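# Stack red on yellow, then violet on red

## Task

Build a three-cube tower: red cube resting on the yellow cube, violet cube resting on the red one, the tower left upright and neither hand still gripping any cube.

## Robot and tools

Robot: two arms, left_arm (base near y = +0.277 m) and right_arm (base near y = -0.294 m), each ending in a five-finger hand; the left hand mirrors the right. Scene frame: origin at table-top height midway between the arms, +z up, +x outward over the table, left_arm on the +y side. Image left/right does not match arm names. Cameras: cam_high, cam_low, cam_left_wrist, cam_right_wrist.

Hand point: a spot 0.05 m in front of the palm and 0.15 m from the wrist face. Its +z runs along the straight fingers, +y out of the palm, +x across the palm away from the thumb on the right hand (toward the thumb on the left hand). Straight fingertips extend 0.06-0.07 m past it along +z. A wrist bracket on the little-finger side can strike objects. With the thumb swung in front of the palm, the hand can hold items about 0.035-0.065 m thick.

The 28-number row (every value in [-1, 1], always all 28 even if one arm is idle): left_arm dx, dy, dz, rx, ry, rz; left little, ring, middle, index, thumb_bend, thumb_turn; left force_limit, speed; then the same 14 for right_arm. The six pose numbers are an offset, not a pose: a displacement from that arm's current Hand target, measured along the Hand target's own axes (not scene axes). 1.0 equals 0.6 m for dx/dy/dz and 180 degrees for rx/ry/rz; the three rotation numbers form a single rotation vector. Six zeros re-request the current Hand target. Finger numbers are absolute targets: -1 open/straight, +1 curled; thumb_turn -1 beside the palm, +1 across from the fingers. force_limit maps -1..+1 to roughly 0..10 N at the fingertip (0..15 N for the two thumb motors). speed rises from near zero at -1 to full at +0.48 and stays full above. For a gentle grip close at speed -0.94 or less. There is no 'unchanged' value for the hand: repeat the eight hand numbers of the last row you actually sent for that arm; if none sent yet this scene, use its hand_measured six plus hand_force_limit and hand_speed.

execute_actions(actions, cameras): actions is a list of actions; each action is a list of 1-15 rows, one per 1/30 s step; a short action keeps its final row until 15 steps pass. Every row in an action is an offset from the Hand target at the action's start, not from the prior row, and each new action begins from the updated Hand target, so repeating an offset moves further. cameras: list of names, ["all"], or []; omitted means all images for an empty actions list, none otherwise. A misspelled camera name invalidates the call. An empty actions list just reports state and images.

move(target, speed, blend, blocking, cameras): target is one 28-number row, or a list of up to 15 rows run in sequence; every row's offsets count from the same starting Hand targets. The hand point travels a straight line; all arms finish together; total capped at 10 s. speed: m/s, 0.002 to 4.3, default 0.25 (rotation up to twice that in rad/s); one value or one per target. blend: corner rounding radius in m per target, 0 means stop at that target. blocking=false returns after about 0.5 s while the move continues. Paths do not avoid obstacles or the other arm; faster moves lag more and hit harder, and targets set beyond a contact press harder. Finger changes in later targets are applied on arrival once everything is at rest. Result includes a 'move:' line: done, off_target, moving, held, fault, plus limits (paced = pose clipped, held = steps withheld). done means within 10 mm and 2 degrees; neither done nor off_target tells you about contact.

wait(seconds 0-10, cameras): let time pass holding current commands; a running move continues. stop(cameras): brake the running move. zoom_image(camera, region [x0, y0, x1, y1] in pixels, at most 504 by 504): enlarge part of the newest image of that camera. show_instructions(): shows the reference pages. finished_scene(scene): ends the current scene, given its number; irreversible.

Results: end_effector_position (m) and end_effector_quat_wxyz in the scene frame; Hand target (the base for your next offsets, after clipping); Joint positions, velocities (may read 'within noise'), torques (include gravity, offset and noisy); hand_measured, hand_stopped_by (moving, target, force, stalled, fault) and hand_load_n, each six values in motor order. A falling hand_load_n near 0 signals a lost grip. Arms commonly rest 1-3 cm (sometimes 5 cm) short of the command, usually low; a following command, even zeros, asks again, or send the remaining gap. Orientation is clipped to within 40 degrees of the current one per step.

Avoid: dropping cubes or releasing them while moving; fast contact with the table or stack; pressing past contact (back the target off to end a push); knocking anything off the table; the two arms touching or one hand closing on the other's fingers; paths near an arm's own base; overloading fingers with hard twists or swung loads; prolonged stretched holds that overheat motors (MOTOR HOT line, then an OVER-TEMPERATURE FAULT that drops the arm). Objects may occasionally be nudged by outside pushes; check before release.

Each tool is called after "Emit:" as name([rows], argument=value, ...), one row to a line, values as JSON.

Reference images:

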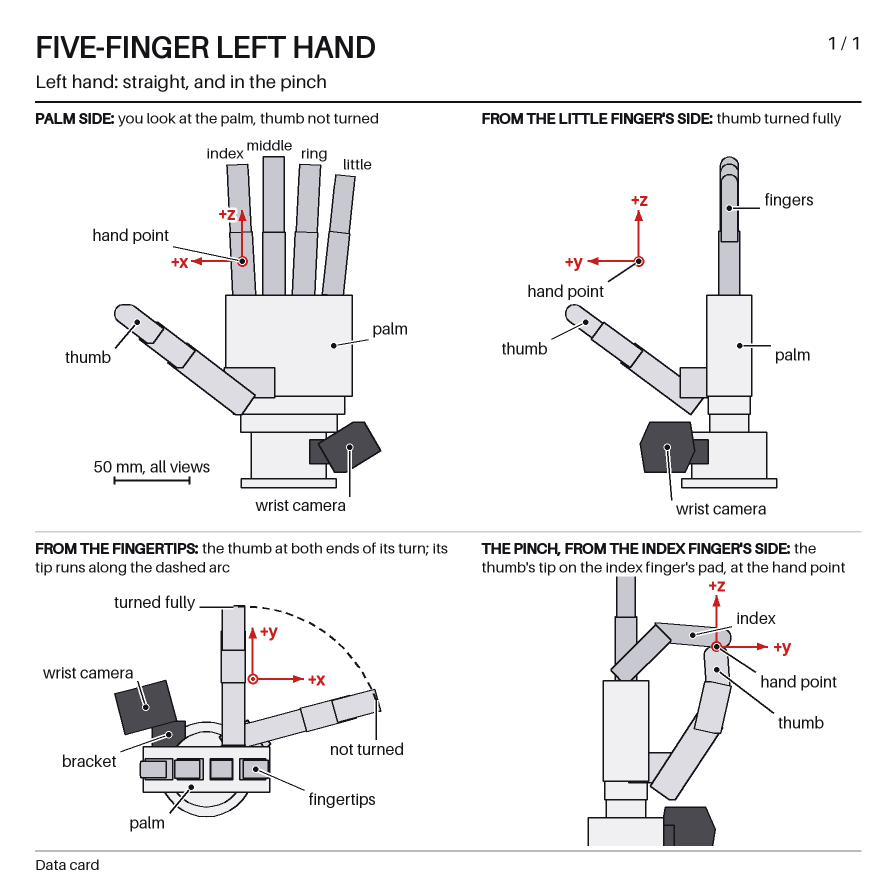

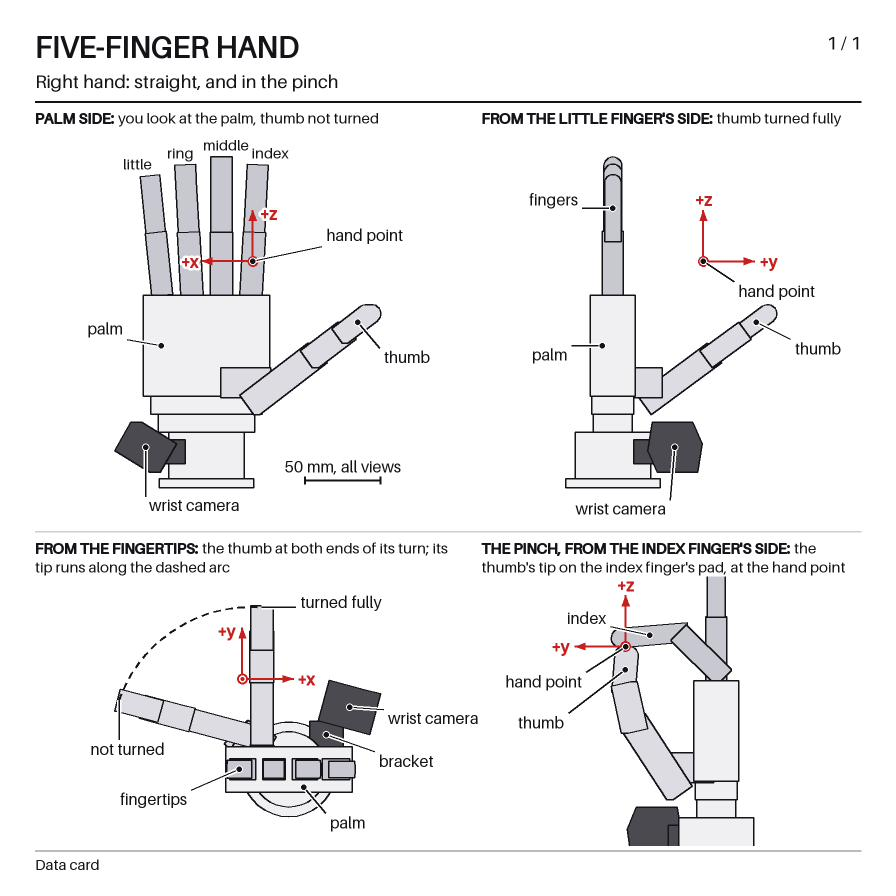

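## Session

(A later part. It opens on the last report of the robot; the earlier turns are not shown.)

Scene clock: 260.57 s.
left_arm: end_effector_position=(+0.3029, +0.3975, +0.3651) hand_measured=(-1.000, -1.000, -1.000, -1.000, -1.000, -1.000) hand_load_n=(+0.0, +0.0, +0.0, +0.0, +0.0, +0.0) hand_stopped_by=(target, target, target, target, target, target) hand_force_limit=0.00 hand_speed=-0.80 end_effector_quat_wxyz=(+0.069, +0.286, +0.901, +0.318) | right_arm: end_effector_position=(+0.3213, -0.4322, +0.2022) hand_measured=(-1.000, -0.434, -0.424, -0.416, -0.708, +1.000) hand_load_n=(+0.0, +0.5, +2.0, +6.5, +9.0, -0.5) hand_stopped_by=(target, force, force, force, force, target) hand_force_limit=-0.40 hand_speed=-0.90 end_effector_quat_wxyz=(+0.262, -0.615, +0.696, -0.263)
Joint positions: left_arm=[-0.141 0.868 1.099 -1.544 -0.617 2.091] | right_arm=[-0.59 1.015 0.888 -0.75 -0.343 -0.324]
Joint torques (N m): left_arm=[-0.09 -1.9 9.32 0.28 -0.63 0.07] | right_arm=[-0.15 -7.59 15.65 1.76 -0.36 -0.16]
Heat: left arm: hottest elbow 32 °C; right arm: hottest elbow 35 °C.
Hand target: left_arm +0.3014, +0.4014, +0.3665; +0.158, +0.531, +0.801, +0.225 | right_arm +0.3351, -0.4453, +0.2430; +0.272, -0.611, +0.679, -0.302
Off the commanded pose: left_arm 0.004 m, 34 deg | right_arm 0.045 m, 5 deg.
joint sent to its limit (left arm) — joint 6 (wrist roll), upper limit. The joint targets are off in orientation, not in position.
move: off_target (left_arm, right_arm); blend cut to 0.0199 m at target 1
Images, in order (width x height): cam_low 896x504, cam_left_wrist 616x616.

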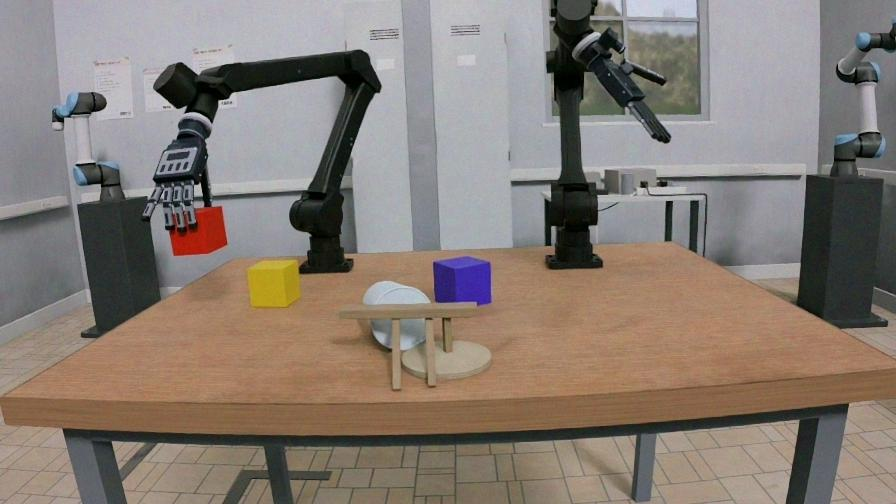

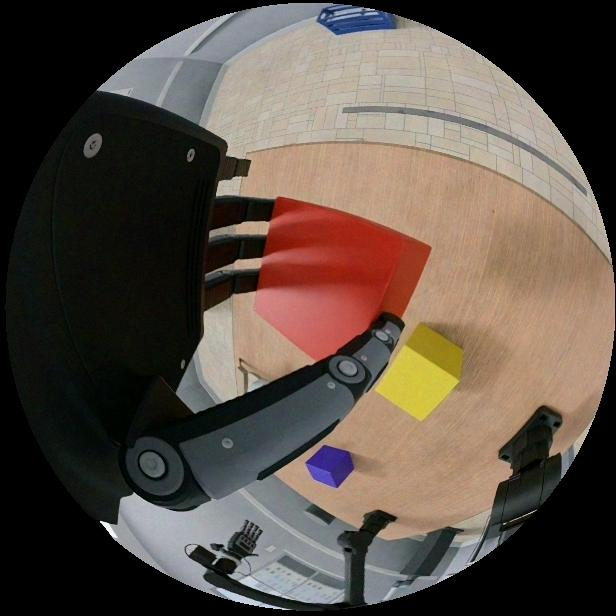

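Emit:
move(target=[0,0,0,0,0,0,-1,-1,-1,-1,-1,-1,0.0,-0.8,-0.199,0.1462,-0.0427,0,0.0172,-0.0016,-1,0.1,0.1,0.1,-0.4,1,-0.4,-0.9], speed=0.12, cameras=["cam_high","cam_low","cam_left_wrist"])

Emit:
zoom_image(camera="cam_left_wrist", region=[330, 180, 490, 340])

Emit:
zoom_image(camera="cam_low", region=[200, 160, 360, 340])

Scene clock: 290.17 s.
left_arm: end_effector_position=(+0.3029, +0.3975, +0.3651) hand_measured=(-1.000, -1.000, -1.000, -1.000, -1.000, -1.000) hand_load_n=(+0.0, +0.0, +0.0, +0.0, +0.0, +0.0) hand_stopped_by=(target, target, target, target, target, target) hand_force_limit=0.00 hand_speed=-0.80 end_effector_quat_wxyz=(+0.069, +0.286, +0.901, +0.318) | right_arm: end_effector_position=(+0.2685, -0.3214, +0.1839) hand_measured=(-1.000, -0.434, -0.424, -0.416, -0.708, +1.000) hand_load_n=(+0.0, +0.5, +2.0, +6.5, +9.0, +0.0) hand_stopped_by=(target, force, force, force, force, target) hand_force_limit=-0.40 hand_speed=-0.90 end_effector_quat_wxyz=(+0.242, -0.610, +0.688, -0.311)
Joint positions: left_arm=[-0.141 0.868 1.099 -1.544 -0.617 2.091] | right_arm=[-0.194 0.66 0.653 -0.754 0.004 -0.059]
Joint torques (N m): left_arm=[-0.09 -1.85 9.32 0.29 -0.63 0.07] | right_arm=[1.49 -2.73 10.89 1.99 0.17 0.06]
Heat: left arm: hottest elbow 32 °C; right arm: hottest elbow 41 °C.
Hand target: left_arm +0.3014, +0.4014, +0.3665; +0.158, +0.531, +0.801, +0.225 | right_arm +0.2703, -0.3183, +0.1951; +0.253, -0.604, +0.685, -0.319
Off the commanded pose: left_arm 0.004 m, 34 deg | right_arm 0.012 m, 2 deg.
joint sent to its limit (left arm) — joint 6 (wrist roll), upper limit. The joint targets are off in orientation, not in position.
move: off_target (left_arm, right_arm)
Images, in order (width x height): cam_high 896x504, cam_low 896x504, cam_left_wrist 616x616.

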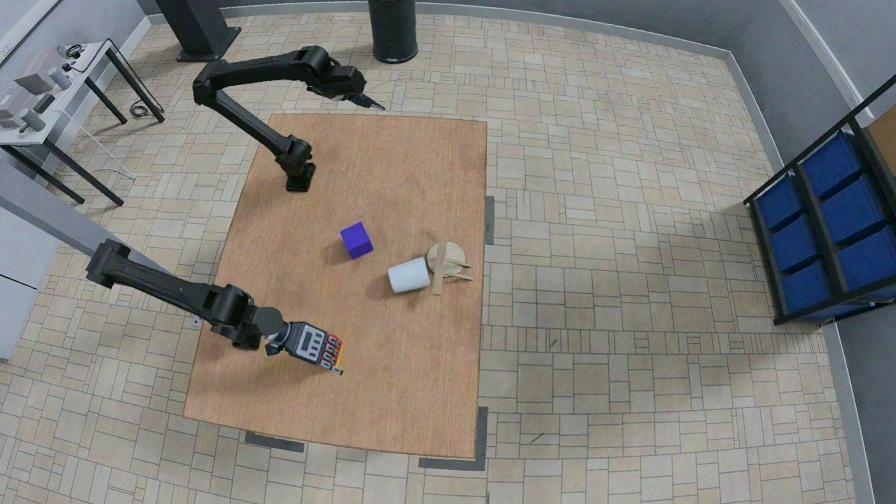

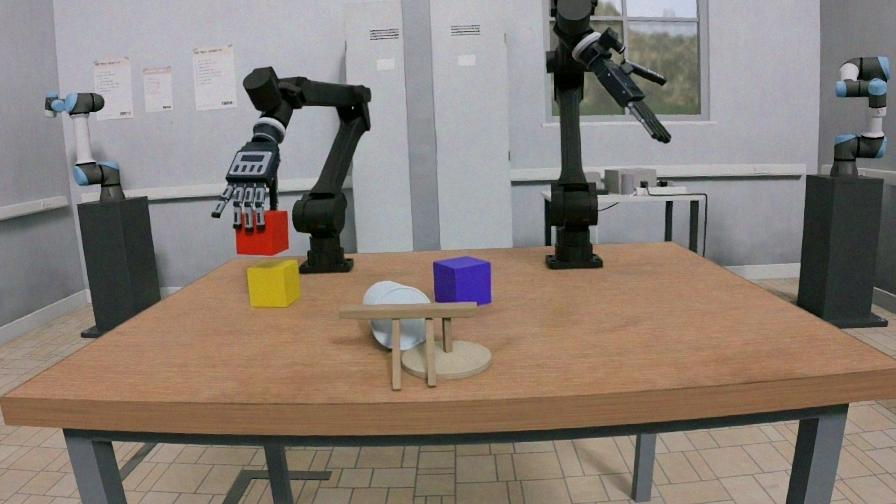

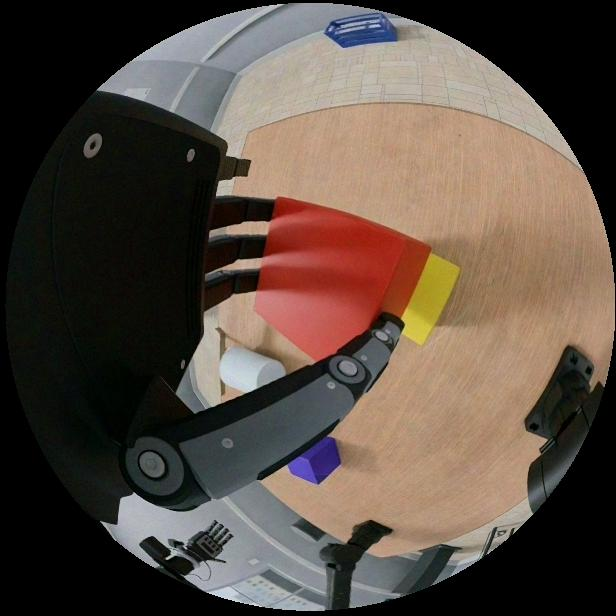

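Scaled by 3.150 from the camera's 616x616 image, which has a finer 880x880 frame.

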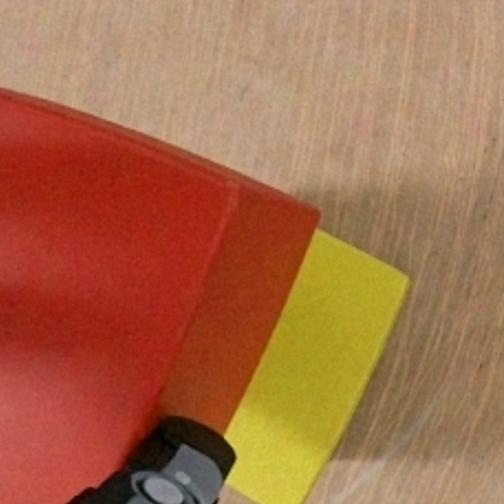

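Scaled by 2.800.

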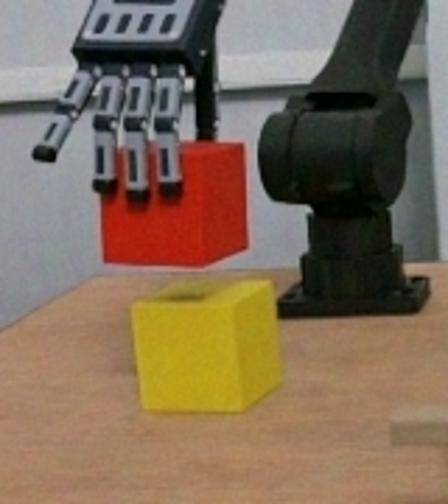

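Emit:
move(target=[0,0,0,0,0,0,-1,-1,-1,-1,-1,-1,0.0,-0.8,-0.0147,0.0413,0.0033,-0.0072,-0.0302,-0.009,-1,0.1,0.1,0.1,-0.4,1,-0.4,-0.9], speed=0.08, cameras=["cam_low","cam_left_wrist"])

Emit:
zoom_image(camera="cam_left_wrist", region=[330, 180, 490, 340])

Emit:
zoom_image(camera="cam_low", region=[200, 160, 360, 340])

Scene clock: 321.27 s.
left_arm: end_effector_position=(+0.3029, +0.3975, +0.3651) hand_measured=(-1.000, -1.000, -1.000, -1.000, -1.000, -1.000) hand_load_n=(+0.0, +0.0, +0.0, +0.0, +0.0, +0.0) hand_stopped_by=(target, target, target, target, target, target) hand_force_limit=0.00 hand_speed=-0.80 end_effector_quat_wxyz=(+0.069, +0.286, +0.901, +0.318) | right_arm: end_effector_position=(+0.2555, -0.3051, +0.1646) hand_measured=(-1.000, -0.434, -0.424, -0.416, -0.708, +1.000) hand_load_n=(+0.0, +0.5, +2.0, +6.0, +8.5, -0.5) hand_stopped_by=(target, force, force, force, force, target) hand_force_limit=-0.40 hand_speed=-0.90 end_effector_quat_wxyz=(-0.268, +0.634, -0.672, +0.273)
Joint positions: left_arm=[-0.141 0.868 1.099 -1.544 -0.617 2.091] | right_arm=[-0.218 0.641 0.603 -0.754 -0.114 -0.096]
Joint torques (N m): left_arm=[-0.09 -1.9 9.32 0.29 -0.63 0.07] | right_arm=[0.03 -2.49 10.81 2.03 -0.13 -0.16]
Heat: left arm: hottest elbow 32 °C; right arm: hottest elbow 41 °C.
Hand target: left_arm +0.3014, +0.4014, +0.3665; +0.158, +0.531, +0.801, +0.225 | right_arm +0.2565, -0.3081, +0.1750; -0.274, +0.631, -0.667, +0.285
Off the commanded pose: left_arm 0.004 m, 34 deg | right_arm 0.011 m, 2 deg.
joint sent to its limit (left arm) — joint 6 (wrist roll), upper limit. The joint targets are off in orientation, not in position.
move: off_target (left_arm, right_arm)
Images, in order (width x height): cam_low 896x504, cam_left_wrist 616x616.

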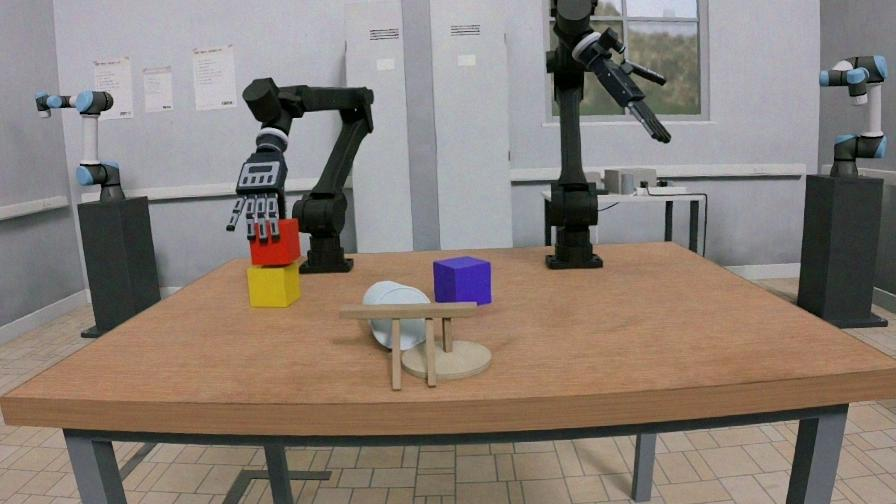

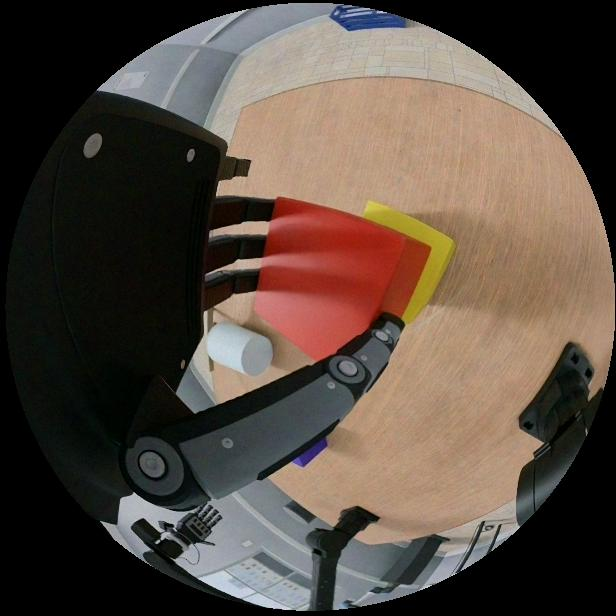

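Scaled by 3.150 from the camera's 616x616 image, which has a finer 880x880 frame.

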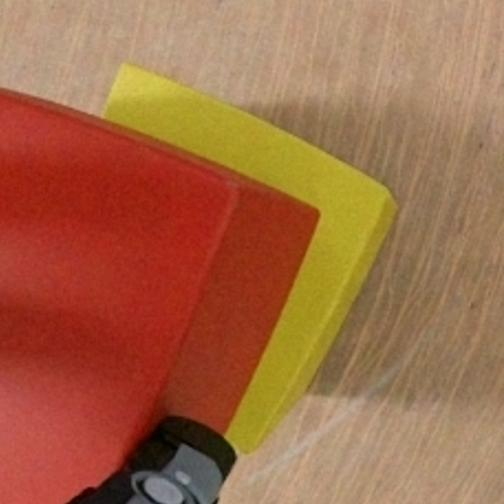

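Scaled by 2.800.

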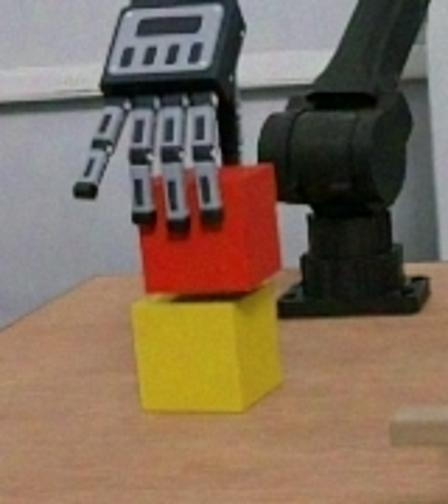

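Emit:
move(target=[0,0,0,0,0,0,-1,-1,-1,-1,-1,-1,0.0,-0.8,0.0133,0.012,0.003,0,0,0,-1,0.1,0.1,0.1,-0.4,1,-0.4,-0.9], speed=0.04, cameras=["cam_low","cam_left_wrist"])

Emit:
zoom_image(camera="cam_left_wrist", region=[330, 180, 490, 340])

Emit:
zoom_image(camera="cam_low", region=[200, 160, 360, 340])

Scene clock: 353.13 s.
left_arm: end_effector_position=(+0.3029, +0.3975, +0.3651) hand_measured=(-1.000, -1.000, -1.000, -1.000, -1.000, -1.000) hand_load_n=(+0.0, +0.0, +0.0, +0.0, +0.0, +0.0) hand_stopped_by=(target, target, target, target, target, target) hand_force_limit=0.00 hand_speed=-0.80 end_effector_quat_wxyz=(+0.069, +0.286, +0.901, +0.318) | right_arm: end_effector_position=(+0.2498, -0.3125, +0.1576) hand_measured=(-1.000, -0.434, -0.424, -0.416, -0.708, +1.000) hand_load_n=(+0.0, +0.5, +2.0, +6.0, +9.0, +0.0) hand_stopped_by=(target, force, force, force, force, target) hand_force_limit=-0.40 hand_speed=-0.90 end_effector_quat_wxyz=(-0.266, +0.634, -0.673, +0.271)
Joint positions: left_arm=[-0.141 0.868 1.099 -1.544 -0.617 2.091] | right_arm=[-0.263 0.633 0.585 -0.754 -0.146 -0.128]
Joint torques (N m): left_arm=[-0.09 -1.9 9.32 0.29 -0.63 0.07] | right_arm=[0.03 -2.49 10.88 2.3 -0.17 -0.19]
Heat: left arm: hottest elbow 32 °C; right arm: hottest elbow 40 °C.
Hand target: left_arm +0.3014, +0.4014, +0.3665; +0.158, +0.531, +0.801, +0.225 | right_arm +0.2524, -0.3160, +0.1685; -0.274, +0.631, -0.667, +0.285
Off the commanded pose: left_arm 0.004 m, 34 deg | right_arm 0.012 m, 2 deg.
joint sent to its limit (left arm) — joint 6 (wrist roll), upper limit. The joint targets are off in orientation, not in position.
move: off_target (left_arm, right_arm)
Images, in order (width x height): cam_low 896x504, cam_left_wrist 616x616.

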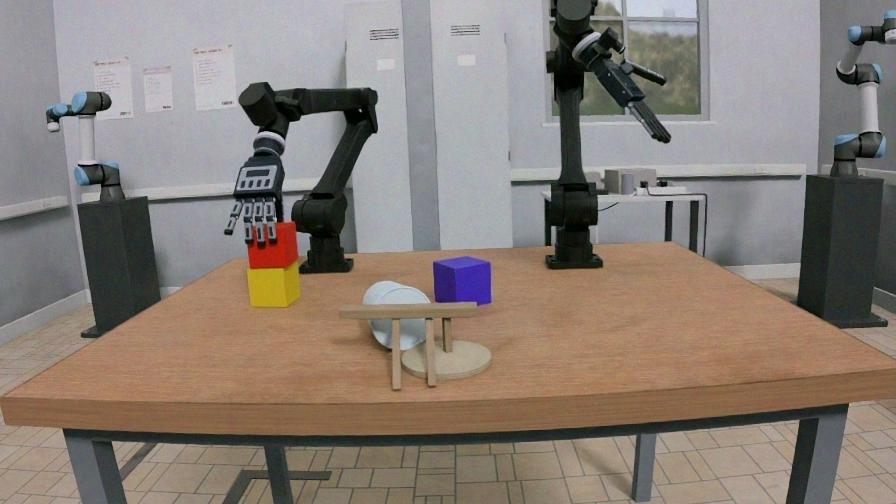

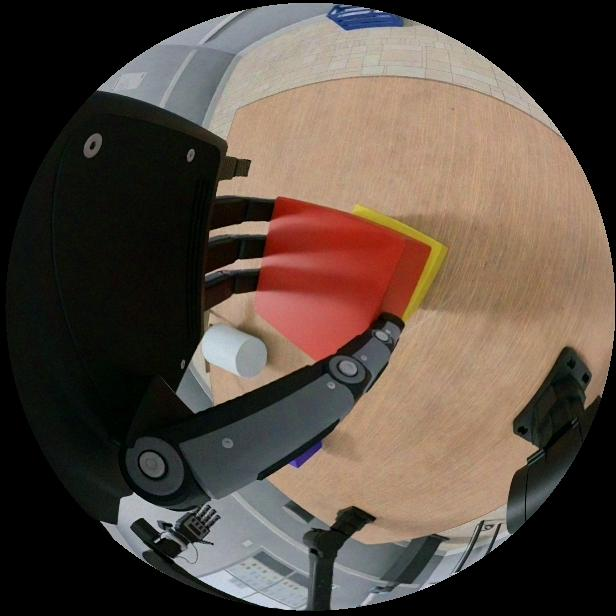

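Scaled by 3.150 from the camera's 616x616 image, which has a finer 880x880 frame.

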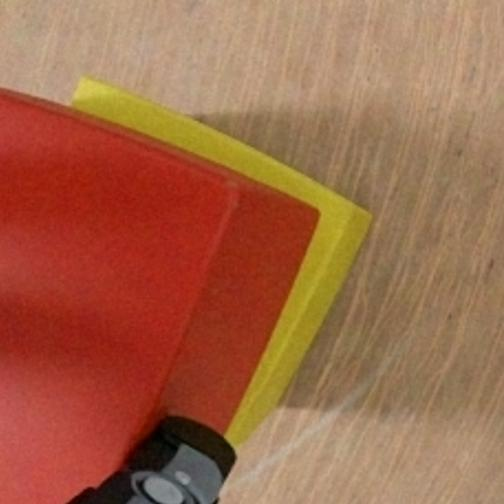

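Scaled by 2.800.

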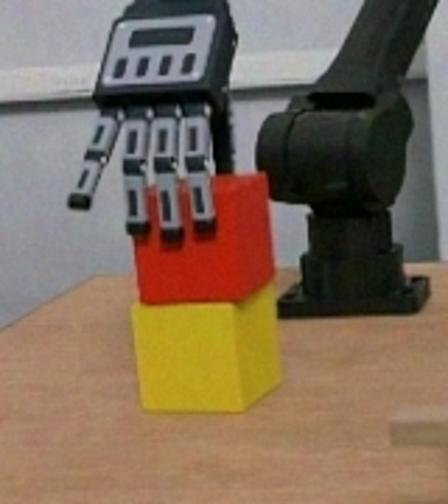

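Emit:
move(target=[0,0,0,0,0,0,-1,-1,-1,-1,-1,-1,0.0,-0.8,0,0.0085,0.008,0,0,0,-1,0.1,0.1,0.1,-0.4,1,-0.4,-0.9], speed=0.025, cameras=["cam_low"])

Emit:
zoom_image(camera="cam_low", region=[220, 200, 330, 320])

Scene clock: 363.70 s.
left_arm: end_effector_position=(+0.3029, +0.3975, +0.3651) hand_measured=(-1.000, -1.000, -1.000, -1.000, -1.000, -1.000) hand_load_n=(+0.0, +0.0, +0.0, +0.0, +0.0, +0.0) hand_stopped_by=(target, target, target, target, target, target) hand_force_limit=0.00 hand_speed=-0.80 end_effector_quat_wxyz=(+0.069, +0.286, +0.901, +0.318) | right_arm: end_effector_position=(+0.2481, -0.3120, +0.1552) hand_measured=(-1.000, -0.434, -0.424, -0.416, -0.708, +1.000) hand_load_n=(+0.0, +0.5, +2.0, +6.0, +8.5, -0.5) hand_stopped_by=(target, force, force, force, force, target) hand_force_limit=-0.40 hand_speed=-0.90 end_effector_quat_wxyz=(-0.267, +0.635, -0.673, +0.271)
Joint positions: left_arm=[-0.141 0.868 1.099 -1.544 -0.617 2.091] | right_arm=[-0.263 0.627 0.576 -0.752 -0.147 -0.129]
Joint torques (N m): left_arm=[-0.03 -1.85 9.32 0.29 -0.63 0.07] | right_arm=[-0.44 -1.9 10 3.04 -0.14 -0.15]
Heat: left arm: hottest elbow 32 °C; right arm: hottest elbow 39 °C.
Hand target: left_arm +0.3014, +0.4014, +0.3665; +0.158, +0.531, +0.801, +0.225 | right_arm +0.2524, -0.3158, +0.1615; -0.274, +0.631, -0.667, +0.285
Off the commanded pose: left_arm 0.004 m, 34 deg | right_arm 0.009 m, 2 deg.
joint sent to its limit (left arm) — joint 6 (wrist roll), upper limit. The joint targets are off in orientation, not in position.
move: off_target (left_arm)
Images, in order (width x height): cam_low 896x504.

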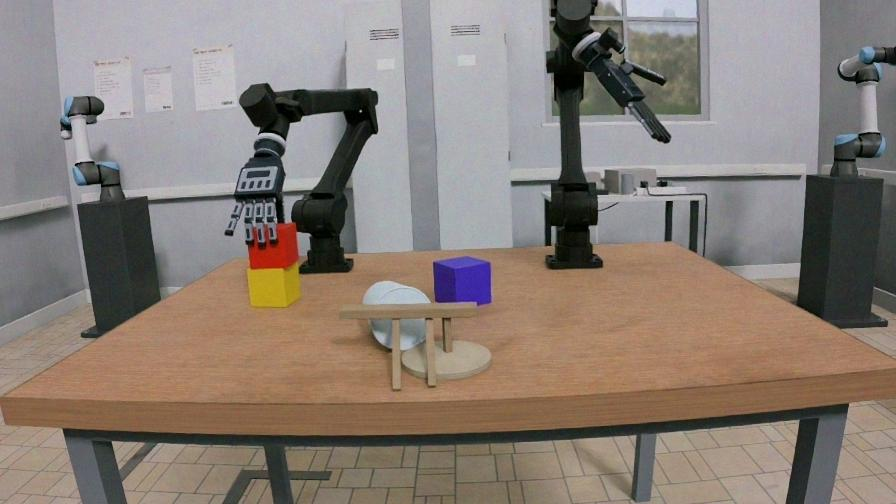

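Scaled by 4.200.

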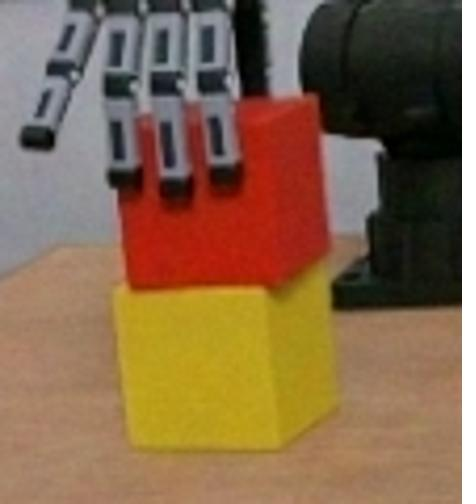

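Emit:
execute_actions([
  [[0,0,0,0,0,0,-1,-1,-1,-1,-1,-1,0.0,-0.8,0,0.002,0.002,0,0,0,-1,-1,-1,-1,-1,1,-0.4,-0.8]],
  [[0,0,0,0,0,0,-1,-1,-1,-1,-1,-1,0.0,-0.8,0,0,0,0,0,0,-1,-1,-1,-1,-1,1,-0.4,-0.8]],
  [[0,0,0,0,0,0,-1,-1,-1,-1,-1,-1,0.0,-0.8,0,0,0,0,0,0,-1,-1,-1,-1,-1,1,-0.4,-0.8]],
], cameras=["cam_low","cam_left_wrist"])

Scene clock: 370.77 s.
left_arm: end_effector_position=(+0.3029, +0.3975, +0.3651) hand_measured=(-1.000, -1.000, -1.000, -1.000, -1.000, -1.000) hand_load_n=(+0.0, +0.0, +0.0, +0.0, -0.5, +0.0) hand_stopped_by=(target, target, target, target, target, target) hand_force_limit=0.00 hand_speed=-0.80 end_effector_quat_wxyz=(+0.069, +0.286, +0.901, +0.318) | right_arm: end_effector_position=(+0.2500, -0.3124, +0.1561) hand_measured=(-1.000, -1.000, -1.000, -1.000, -1.000, +1.000) hand_load_n=(+0.0, +0.0, +0.0, +0.0, +0.0, +0.0) hand_stopped_by=(target, target, target, target, target, target) hand_force_limit=-0.40 hand_speed=-0.80 end_effector_quat_wxyz=(-0.269, +0.634, -0.671, +0.274)
Joint positions: left_arm=[-0.141 0.868 1.099 -1.544 -0.617 2.091] | right_arm=[-0.263 0.626 0.575 -0.742 -0.148 -0.129]
Joint torques (N m): left_arm=[-0.09 -1.85 9.33 0.29 -0.63 0.07] | right_arm=[-0.15 -1.44 9.85 2.74 -0.1 -0.15]
Heat: left arm: hottest elbow 32 °C; right arm: hottest elbow 39 °C.
Hand target: left_arm +0.3014, +0.4014, +0.3665; +0.158, +0.531, +0.801, +0.225 | right_arm +0.2525, -0.3159, +0.1600; -0.274, +0.631, -0.667, +0.286
Off the commanded pose: left_arm 0.004 m, 34 deg | right_arm 0.006 m, 2 deg.
joint sent to its limit (left arm) — joint 6 (wrist roll), upper limit. The joint targets are off in orientation, not in position.
Images, in order (width x height): cam_low 896x504, cam_left_wrist 616x616.

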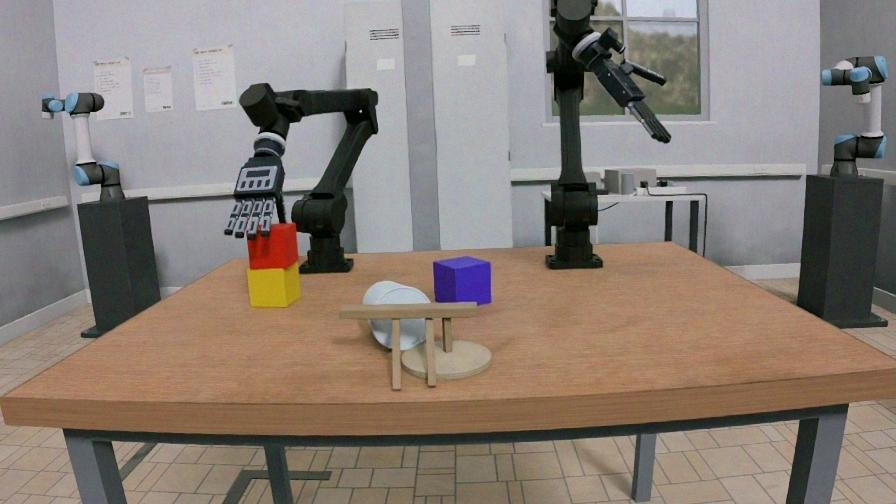

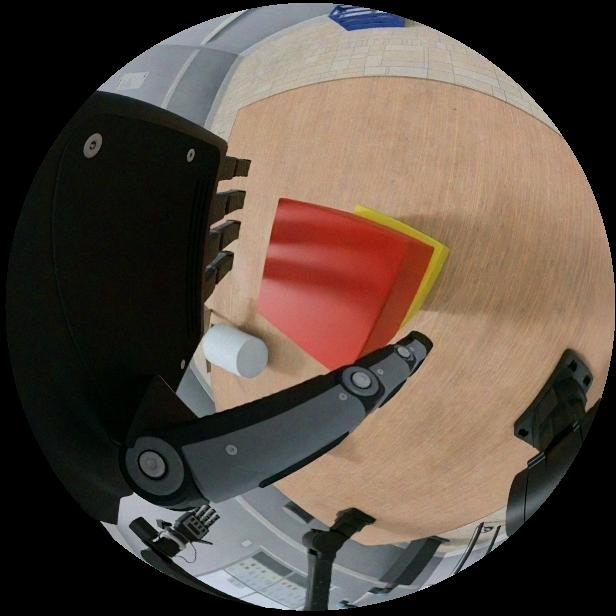

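Emit:
move([
  [0,0,0,0,0,0,-1,-1,-1,-1,-1,-1,0.0,-0.8,-0.0012,-0.1452,-0.1372,0,0,0,-1,-1,-1,-1,-1,1,-0.4,-0.8],
  [0,0,0,0,0,0,-1,-1,-1,-1,-1,-1,0.0,-0.8,-0.5868,-0.1417,-0.0267,-0.0103,-0.15,-0.146,-1,-1,-1,-1,-1,1,-0.4,-0.8],
], speed=[0.1,0.25], blend=[0.01,0], cameras=["cam_high","cam_low","cam_left_wrist"])

Emit:
zoom_image(camera="cam_left_wrist", region=[280, 180, 480, 380])

Scene clock: 392.57 s.
left_arm: end_effector_position=(+0.3029, +0.3975, +0.3651) hand_measured=(-1.000, -1.000, -1.000, -1.000, -1.000, -1.000) hand_load_n=(+0.0, +0.5, +0.0, +0.0, +0.0, +0.0) hand_stopped_by=(target, target, target, target, target, target) hand_force_limit=0.00 hand_speed=-0.80 end_effector_quat_wxyz=(+0.069, +0.286, +0.901, +0.318) | right_arm: end_effector_position=(+0.3030, +0.0172, +0.2104) hand_measured=(-1.000, -1.000, -1.000, -1.000, -1.000, +1.000) hand_load_n=(+0.0, +0.0, +0.0, +0.0, +0.0, +0.0) hand_stopped_by=(target, target, target, target, target, target) hand_force_limit=-0.40 hand_speed=-0.80 end_effector_quat_wxyz=(-0.315, +0.824, -0.441, +0.165)
Joint positions: left_arm=[-0.141 0.868 1.099 -1.544 -0.617 2.091] | right_arm=[0.69 1.181 1.035 -0.7 0.074 0.091]
Joint torques (N m): left_arm=[-0.03 -1.85 9.32 0.29 -0.63 0.07] | right_arm=[1.2 -7.53 14.38 2.73 0.1 -0.18]
Heat: left arm: hottest elbow 32 °C; right arm: hottest elbow 39 °C.
Hand target: left_arm +0.3014, +0.4014, +0.3665; +0.158, +0.531, +0.801, +0.225 | right_arm +0.3177, +0.0328, +0.2343; -0.339, +0.818, -0.430, +0.175
Off the commanded pose: left_arm 0.004 m, 34 deg | right_arm 0.032 m, 3 deg.
joint sent to its limit (left arm) — joint 6 (wrist roll), upper limit. The joint targets are off in orientation, not in position.
move: off_target (left_arm, right_arm)
Images, in order (width x height): cam_high 896x504, cam_low 896x504, cam_left_wrist 616x616.

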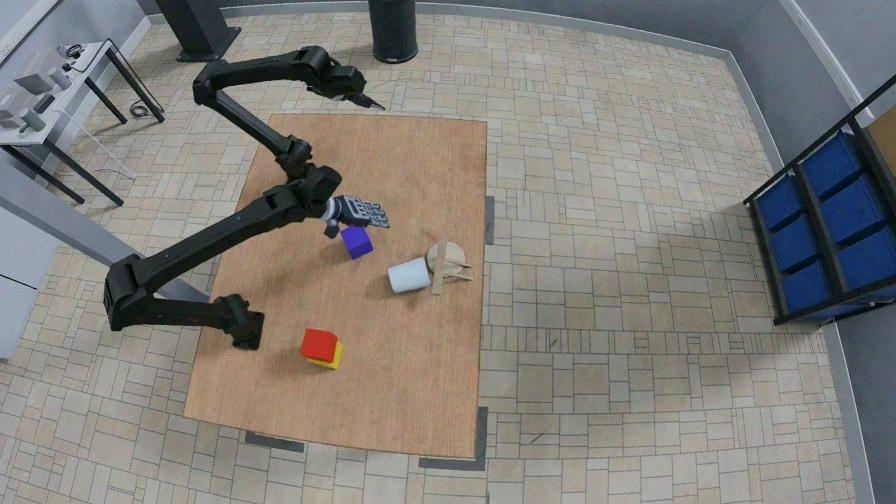

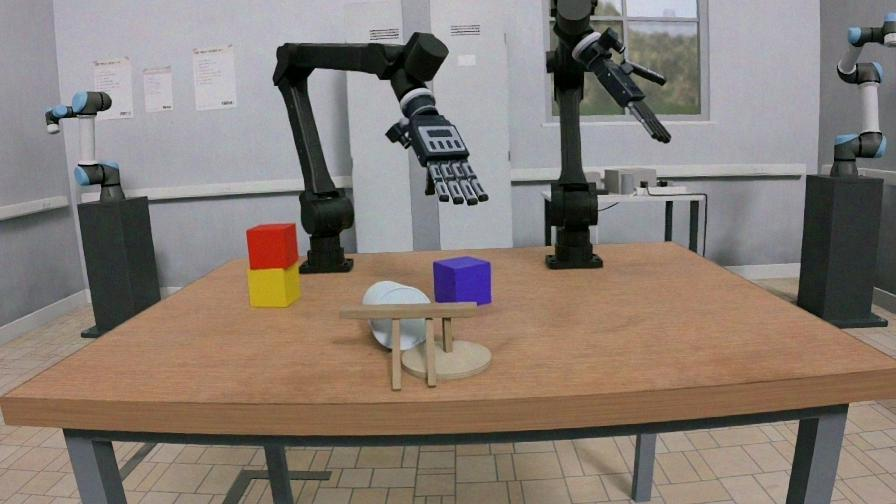

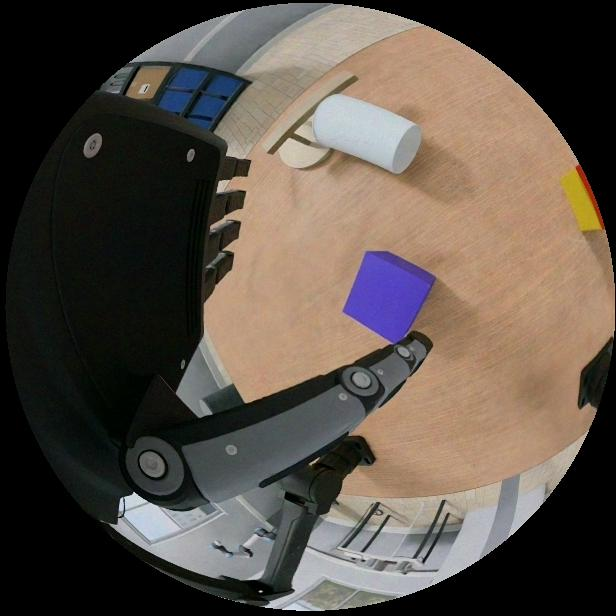

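Scaled by 2.520 from the camera's 616x616 image, which has a finer 880x880 frame.

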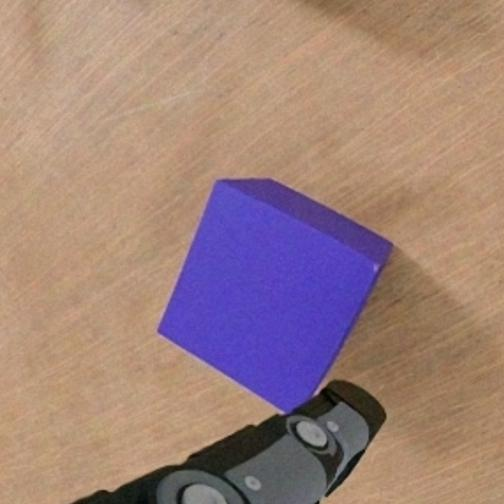

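Emit:
move(target=[0,0,0,0,0,0,-1,-1,-1,-1,-1,-1,0.0,-0.8,-0.0647,0.1397,0.1065,0,0.0133,0.0133,-1,-1,-1,-1,-1,1,-0.4,-0.8], speed=0.15, cameras=["cam_low","cam_left_wrist"])

Emit:
zoom_image(camera="cam_left_wrist", region=[260, 160, 480, 380])

Scene clock: 420.53 s.
left_arm: end_effector_position=(+0.3029, +0.3975, +0.3651) hand_measured=(-1.000, -1.000, -1.000, -1.000, -1.000, -1.000) hand_load_n=(+0.0, +0.0, +0.0, +0.0, +0.0, +0.0) hand_stopped_by=(target, target, target, target, target, target) hand_force_limit=0.00 hand_speed=-0.80 end_effector_quat_wxyz=(+0.069, +0.286, +0.901, +0.318) | right_arm: end_effector_position=(+0.2835, +0.0511, +0.1333) hand_measured=(-1.000, -1.000, -1.000, -1.000, -1.000, +1.000) hand_load_n=(+0.0, +0.0, +0.0, +0.0, +0.0, +0.0) hand_stopped_by=(target, target, target, target, target, target) hand_force_limit=-0.40 hand_speed=-0.80 end_effector_quat_wxyz=(-0.331, +0.807, -0.452, +0.187)
Joint positions: left_arm=[-0.141 0.868 1.099 -1.544 -0.617 2.091] | right_arm=[0.812 1.238 0.855 -0.428 0.198 0.201]
Joint torques (N m): left_arm=[-0.09 -1.85 9.32 0.28 -0.63 0.07] | right_arm=[1.49 -7.59 9.31 2.76 0.34 0.04]
Heat: left arm: hottest elbow 32 °C; right arm: hottest elbow 43 °C.
Hand target: left_arm +0.3014, +0.4014, +0.3665; +0.158, +0.531, +0.801, +0.225 | right_arm +0.2836, +0.0571, +0.1302; -0.334, +0.805, -0.454, +0.185
Off the commanded pose: left_arm 0.004 m, 34 deg | right_arm 0.007 m, 0 deg.
joint sent to its limit (left arm) — joint 6 (wrist roll), upper limit. The joint targets are off in orientation, not in position.
move: off_target (left_arm)
Images, in order (width x height): cam_low 896x504, cam_left_wrist 616x616.

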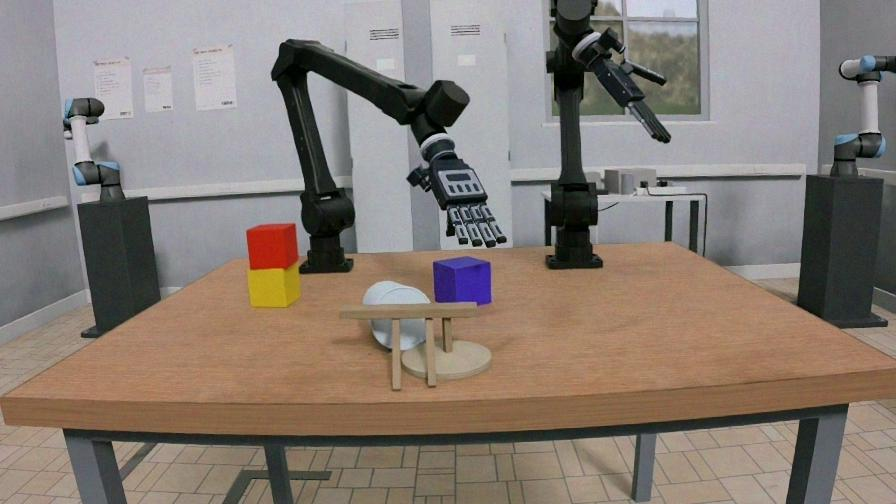

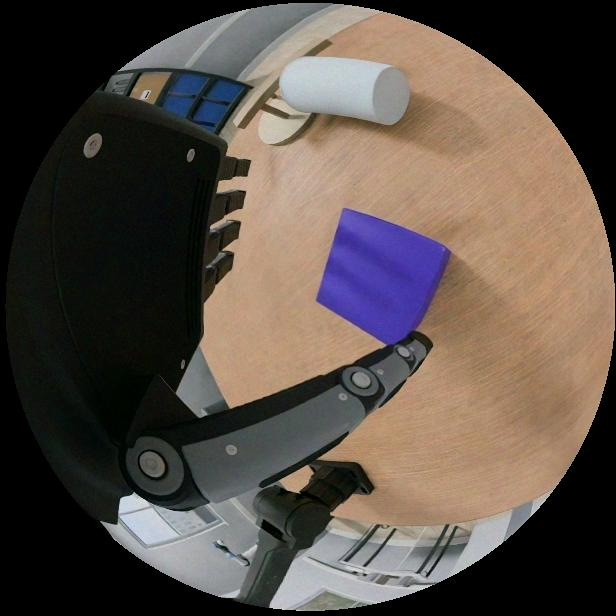

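Scaled by 2.291 from the camera's 616x616 image, which has a finer 880x880 frame.

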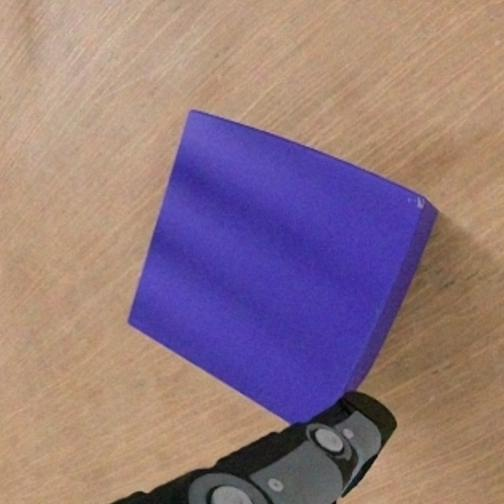

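Emit:
move([
  [0,0,0,0,0,0,-1,-1,-1,-1,-1,-1,0.0,-0.8,0,0.0148,-0.003,0,0,0,-1,-1,-1,-1,-1,1,-0.4,-0.8],
  [0,0,0,0,0,0,-1,-1,-1,-1,-1,-1,0.0,-0.8,0,0.0703,0.0527,0,0,0,-1,-1,-1,-1,-1,1,-0.4,-0.8],
], speed=0.1, cameras=["cam_low","cam_left_wrist"])

Emit:
zoom_image(camera="cam_low", region=[400, 180, 560, 340])

Scene clock: 444.13 s.
left_arm: end_effector_position=(+0.3029, +0.3975, +0.3651) hand_measured=(-1.000, -1.000, -1.000, -1.000, -1.000, -1.000) hand_load_n=(+0.0, +0.0, +0.0, +0.0, +0.0, +0.0) hand_stopped_by=(target, target, target, target, target, target) hand_force_limit=0.00 hand_speed=-0.80 end_effector_quat_wxyz=(+0.069, +0.286, +0.901, +0.318) | right_arm: end_effector_position=(+0.2777, +0.0474, +0.0808) hand_measured=(-1.000, -1.000, -1.000, -1.000, -1.000, +1.000) hand_load_n=(+0.0, +0.0, +0.0, -0.5, +0.0, +0.0) hand_stopped_by=(target, target, target, target, target, target) hand_force_limit=-0.40 hand_speed=-0.80 end_effector_quat_wxyz=(-0.331, +0.806, -0.453, +0.187)
Joint positions: left_arm=[-0.141 0.868 1.099 -1.544 -0.617 2.091] | right_arm=[0.818 1.294 0.748 -0.268 0.203 0.207]
Joint torques (N m): left_arm=[-0.03 -1.85 9.32 0.28 -0.63 0.07] | right_arm=[1.38 -8.06 8.66 2.78 0.33 0.05]
Heat: left arm: hottest elbow 32 °C; right arm: hottest elbow 40 °C.
Hand target: left_arm +0.3014, +0.4014, +0.3665; +0.158, +0.531, +0.801, +0.225 | right_arm +0.2769, +0.0534, +0.0779; -0.334, +0.805, -0.454, +0.185
Off the commanded pose: left_arm 0.004 m, 34 deg | right_arm 0.007 m, 0 deg.
joint sent to its limit (left arm) — joint 6 (wrist roll), upper limit. The joint targets are off in orientation, not in position.
move: off_target (left_arm)
Images, in order (width x height): cam_low 896x504, cam_left_wrist 616x616.

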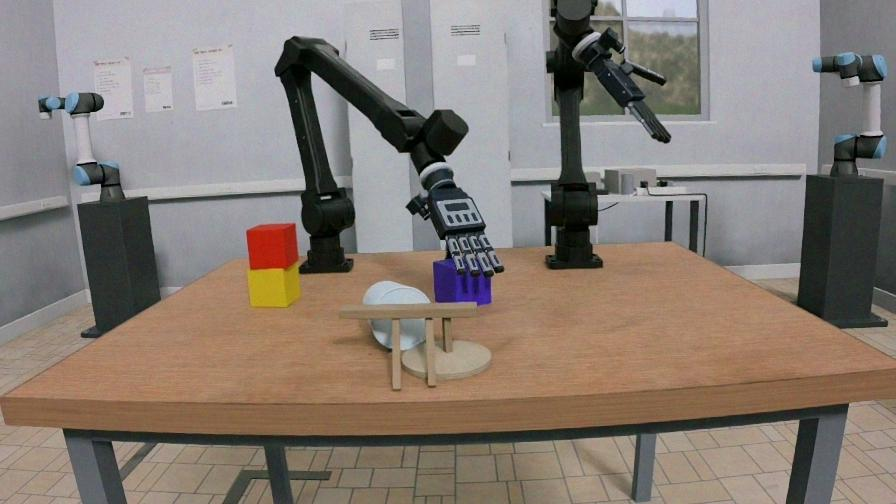

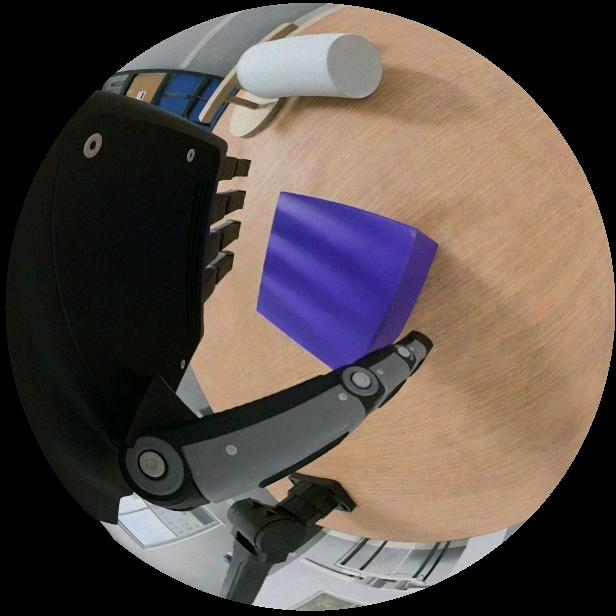

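Scaled by 3.150.

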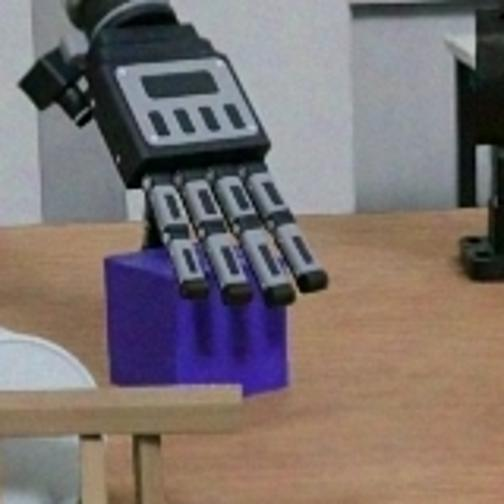

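Good, grip.

Emit:
execute_actions([
  [[0,0,0,0,0,0,-1,-1,-1,-1,-1,-1,0.0,-0.8,0,0,0,0,0,0,-1,0.1,0.1,0.1,-0.4,1,-0.4,-0.9]],
  [[0,0,0,0,0,0,-1,-1,-1,-1,-1,-1,0.0,-0.8,0,0,0,0,0,0,-1,0.1,0.1,0.1,-0.4,1,-0.4,-0.9]],
  [[0,0,0,0,0,0,-1,-1,-1,-1,-1,-1,0.0,-0.8,0,0,0,0,0,0,-1,0.1,0.1,0.1,-0.4,1,-0.4,-0.9]],
  [[0,0,0,0,0,0,-1,-1,-1,-1,-1,-1,0.0,-0.8,0,0,0,0,0,0,-1,0.1,0.1,0.1,-0.4,1,-0.4,-0.9]],
], cameras=["cam_left_wrist"])

Emit:
zoom_image(camera="cam_left_wrist", region=[240, 170, 460, 390])

Scene clock: 453.80 s.
left_arm: end_effector_position=(+0.3029, +0.3975, +0.3651) hand_measured=(-1.000, -1.000, -1.000, -1.000, -1.000, -1.000) hand_load_n=(+0.0, +0.0, +0.0, +0.0, +0.0, +0.0) hand_stopped_by=(target, target, target, target, target, target) hand_force_limit=0.00 hand_speed=-0.80 end_effector_quat_wxyz=(+0.069, +0.286, +0.901, +0.318) | right_arm: end_effector_position=(+0.2772, +0.0479, +0.0808) hand_measured=(-1.000, -0.452, -0.434, -0.434, -0.722, +1.000) hand_load_n=(+0.0, +0.0, +4.5, +3.0, +10.5, +1.0) hand_stopped_by=(target, force, force, force, force, target) hand_force_limit=-0.40 hand_speed=-0.90 end_effector_quat_wxyz=(-0.331, +0.807, -0.453, +0.187)
Joint positions: left_arm=[-0.141 0.868 1.099 -1.544 -0.617 2.091] | right_arm=[0.819 1.294 0.748 -0.268 0.203 0.208]
Joint torques (N m): left_arm=[-0.09 -1.85 9.33 0.29 -0.63 0.07] | right_arm=[1.38 -8.29 8.59 2.59 0.32 0.05]
Heat: left arm: hottest elbow 32 °C; right arm: hottest elbow 39 °C.
Hand target: left_arm +0.3014, +0.4014, +0.3665; +0.158, +0.531, +0.801, +0.225 | right_arm +0.2769, +0.0534, +0.0779; -0.334, +0.805, -0.454, +0.185
Off the commanded pose: left_arm 0.004 m, 34 deg | right_arm 0.006 m, 0 deg.
joint sent to its limit (left arm) — joint 6 (wrist roll), upper limit. The joint targets are off in orientation, not in position.
Images, in order (width x height): cam_left_wrist 616x616.

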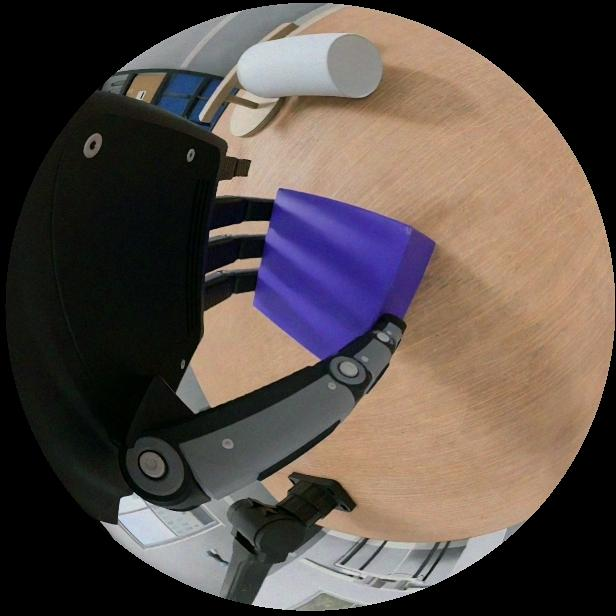

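Scaled by 2.291 from the camera's 616x616 image, which has a finer 880x880 frame.

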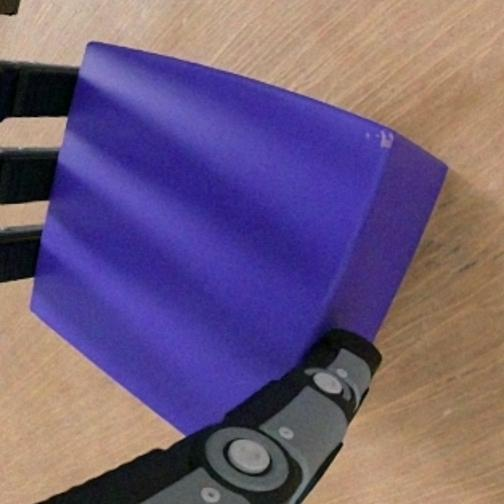

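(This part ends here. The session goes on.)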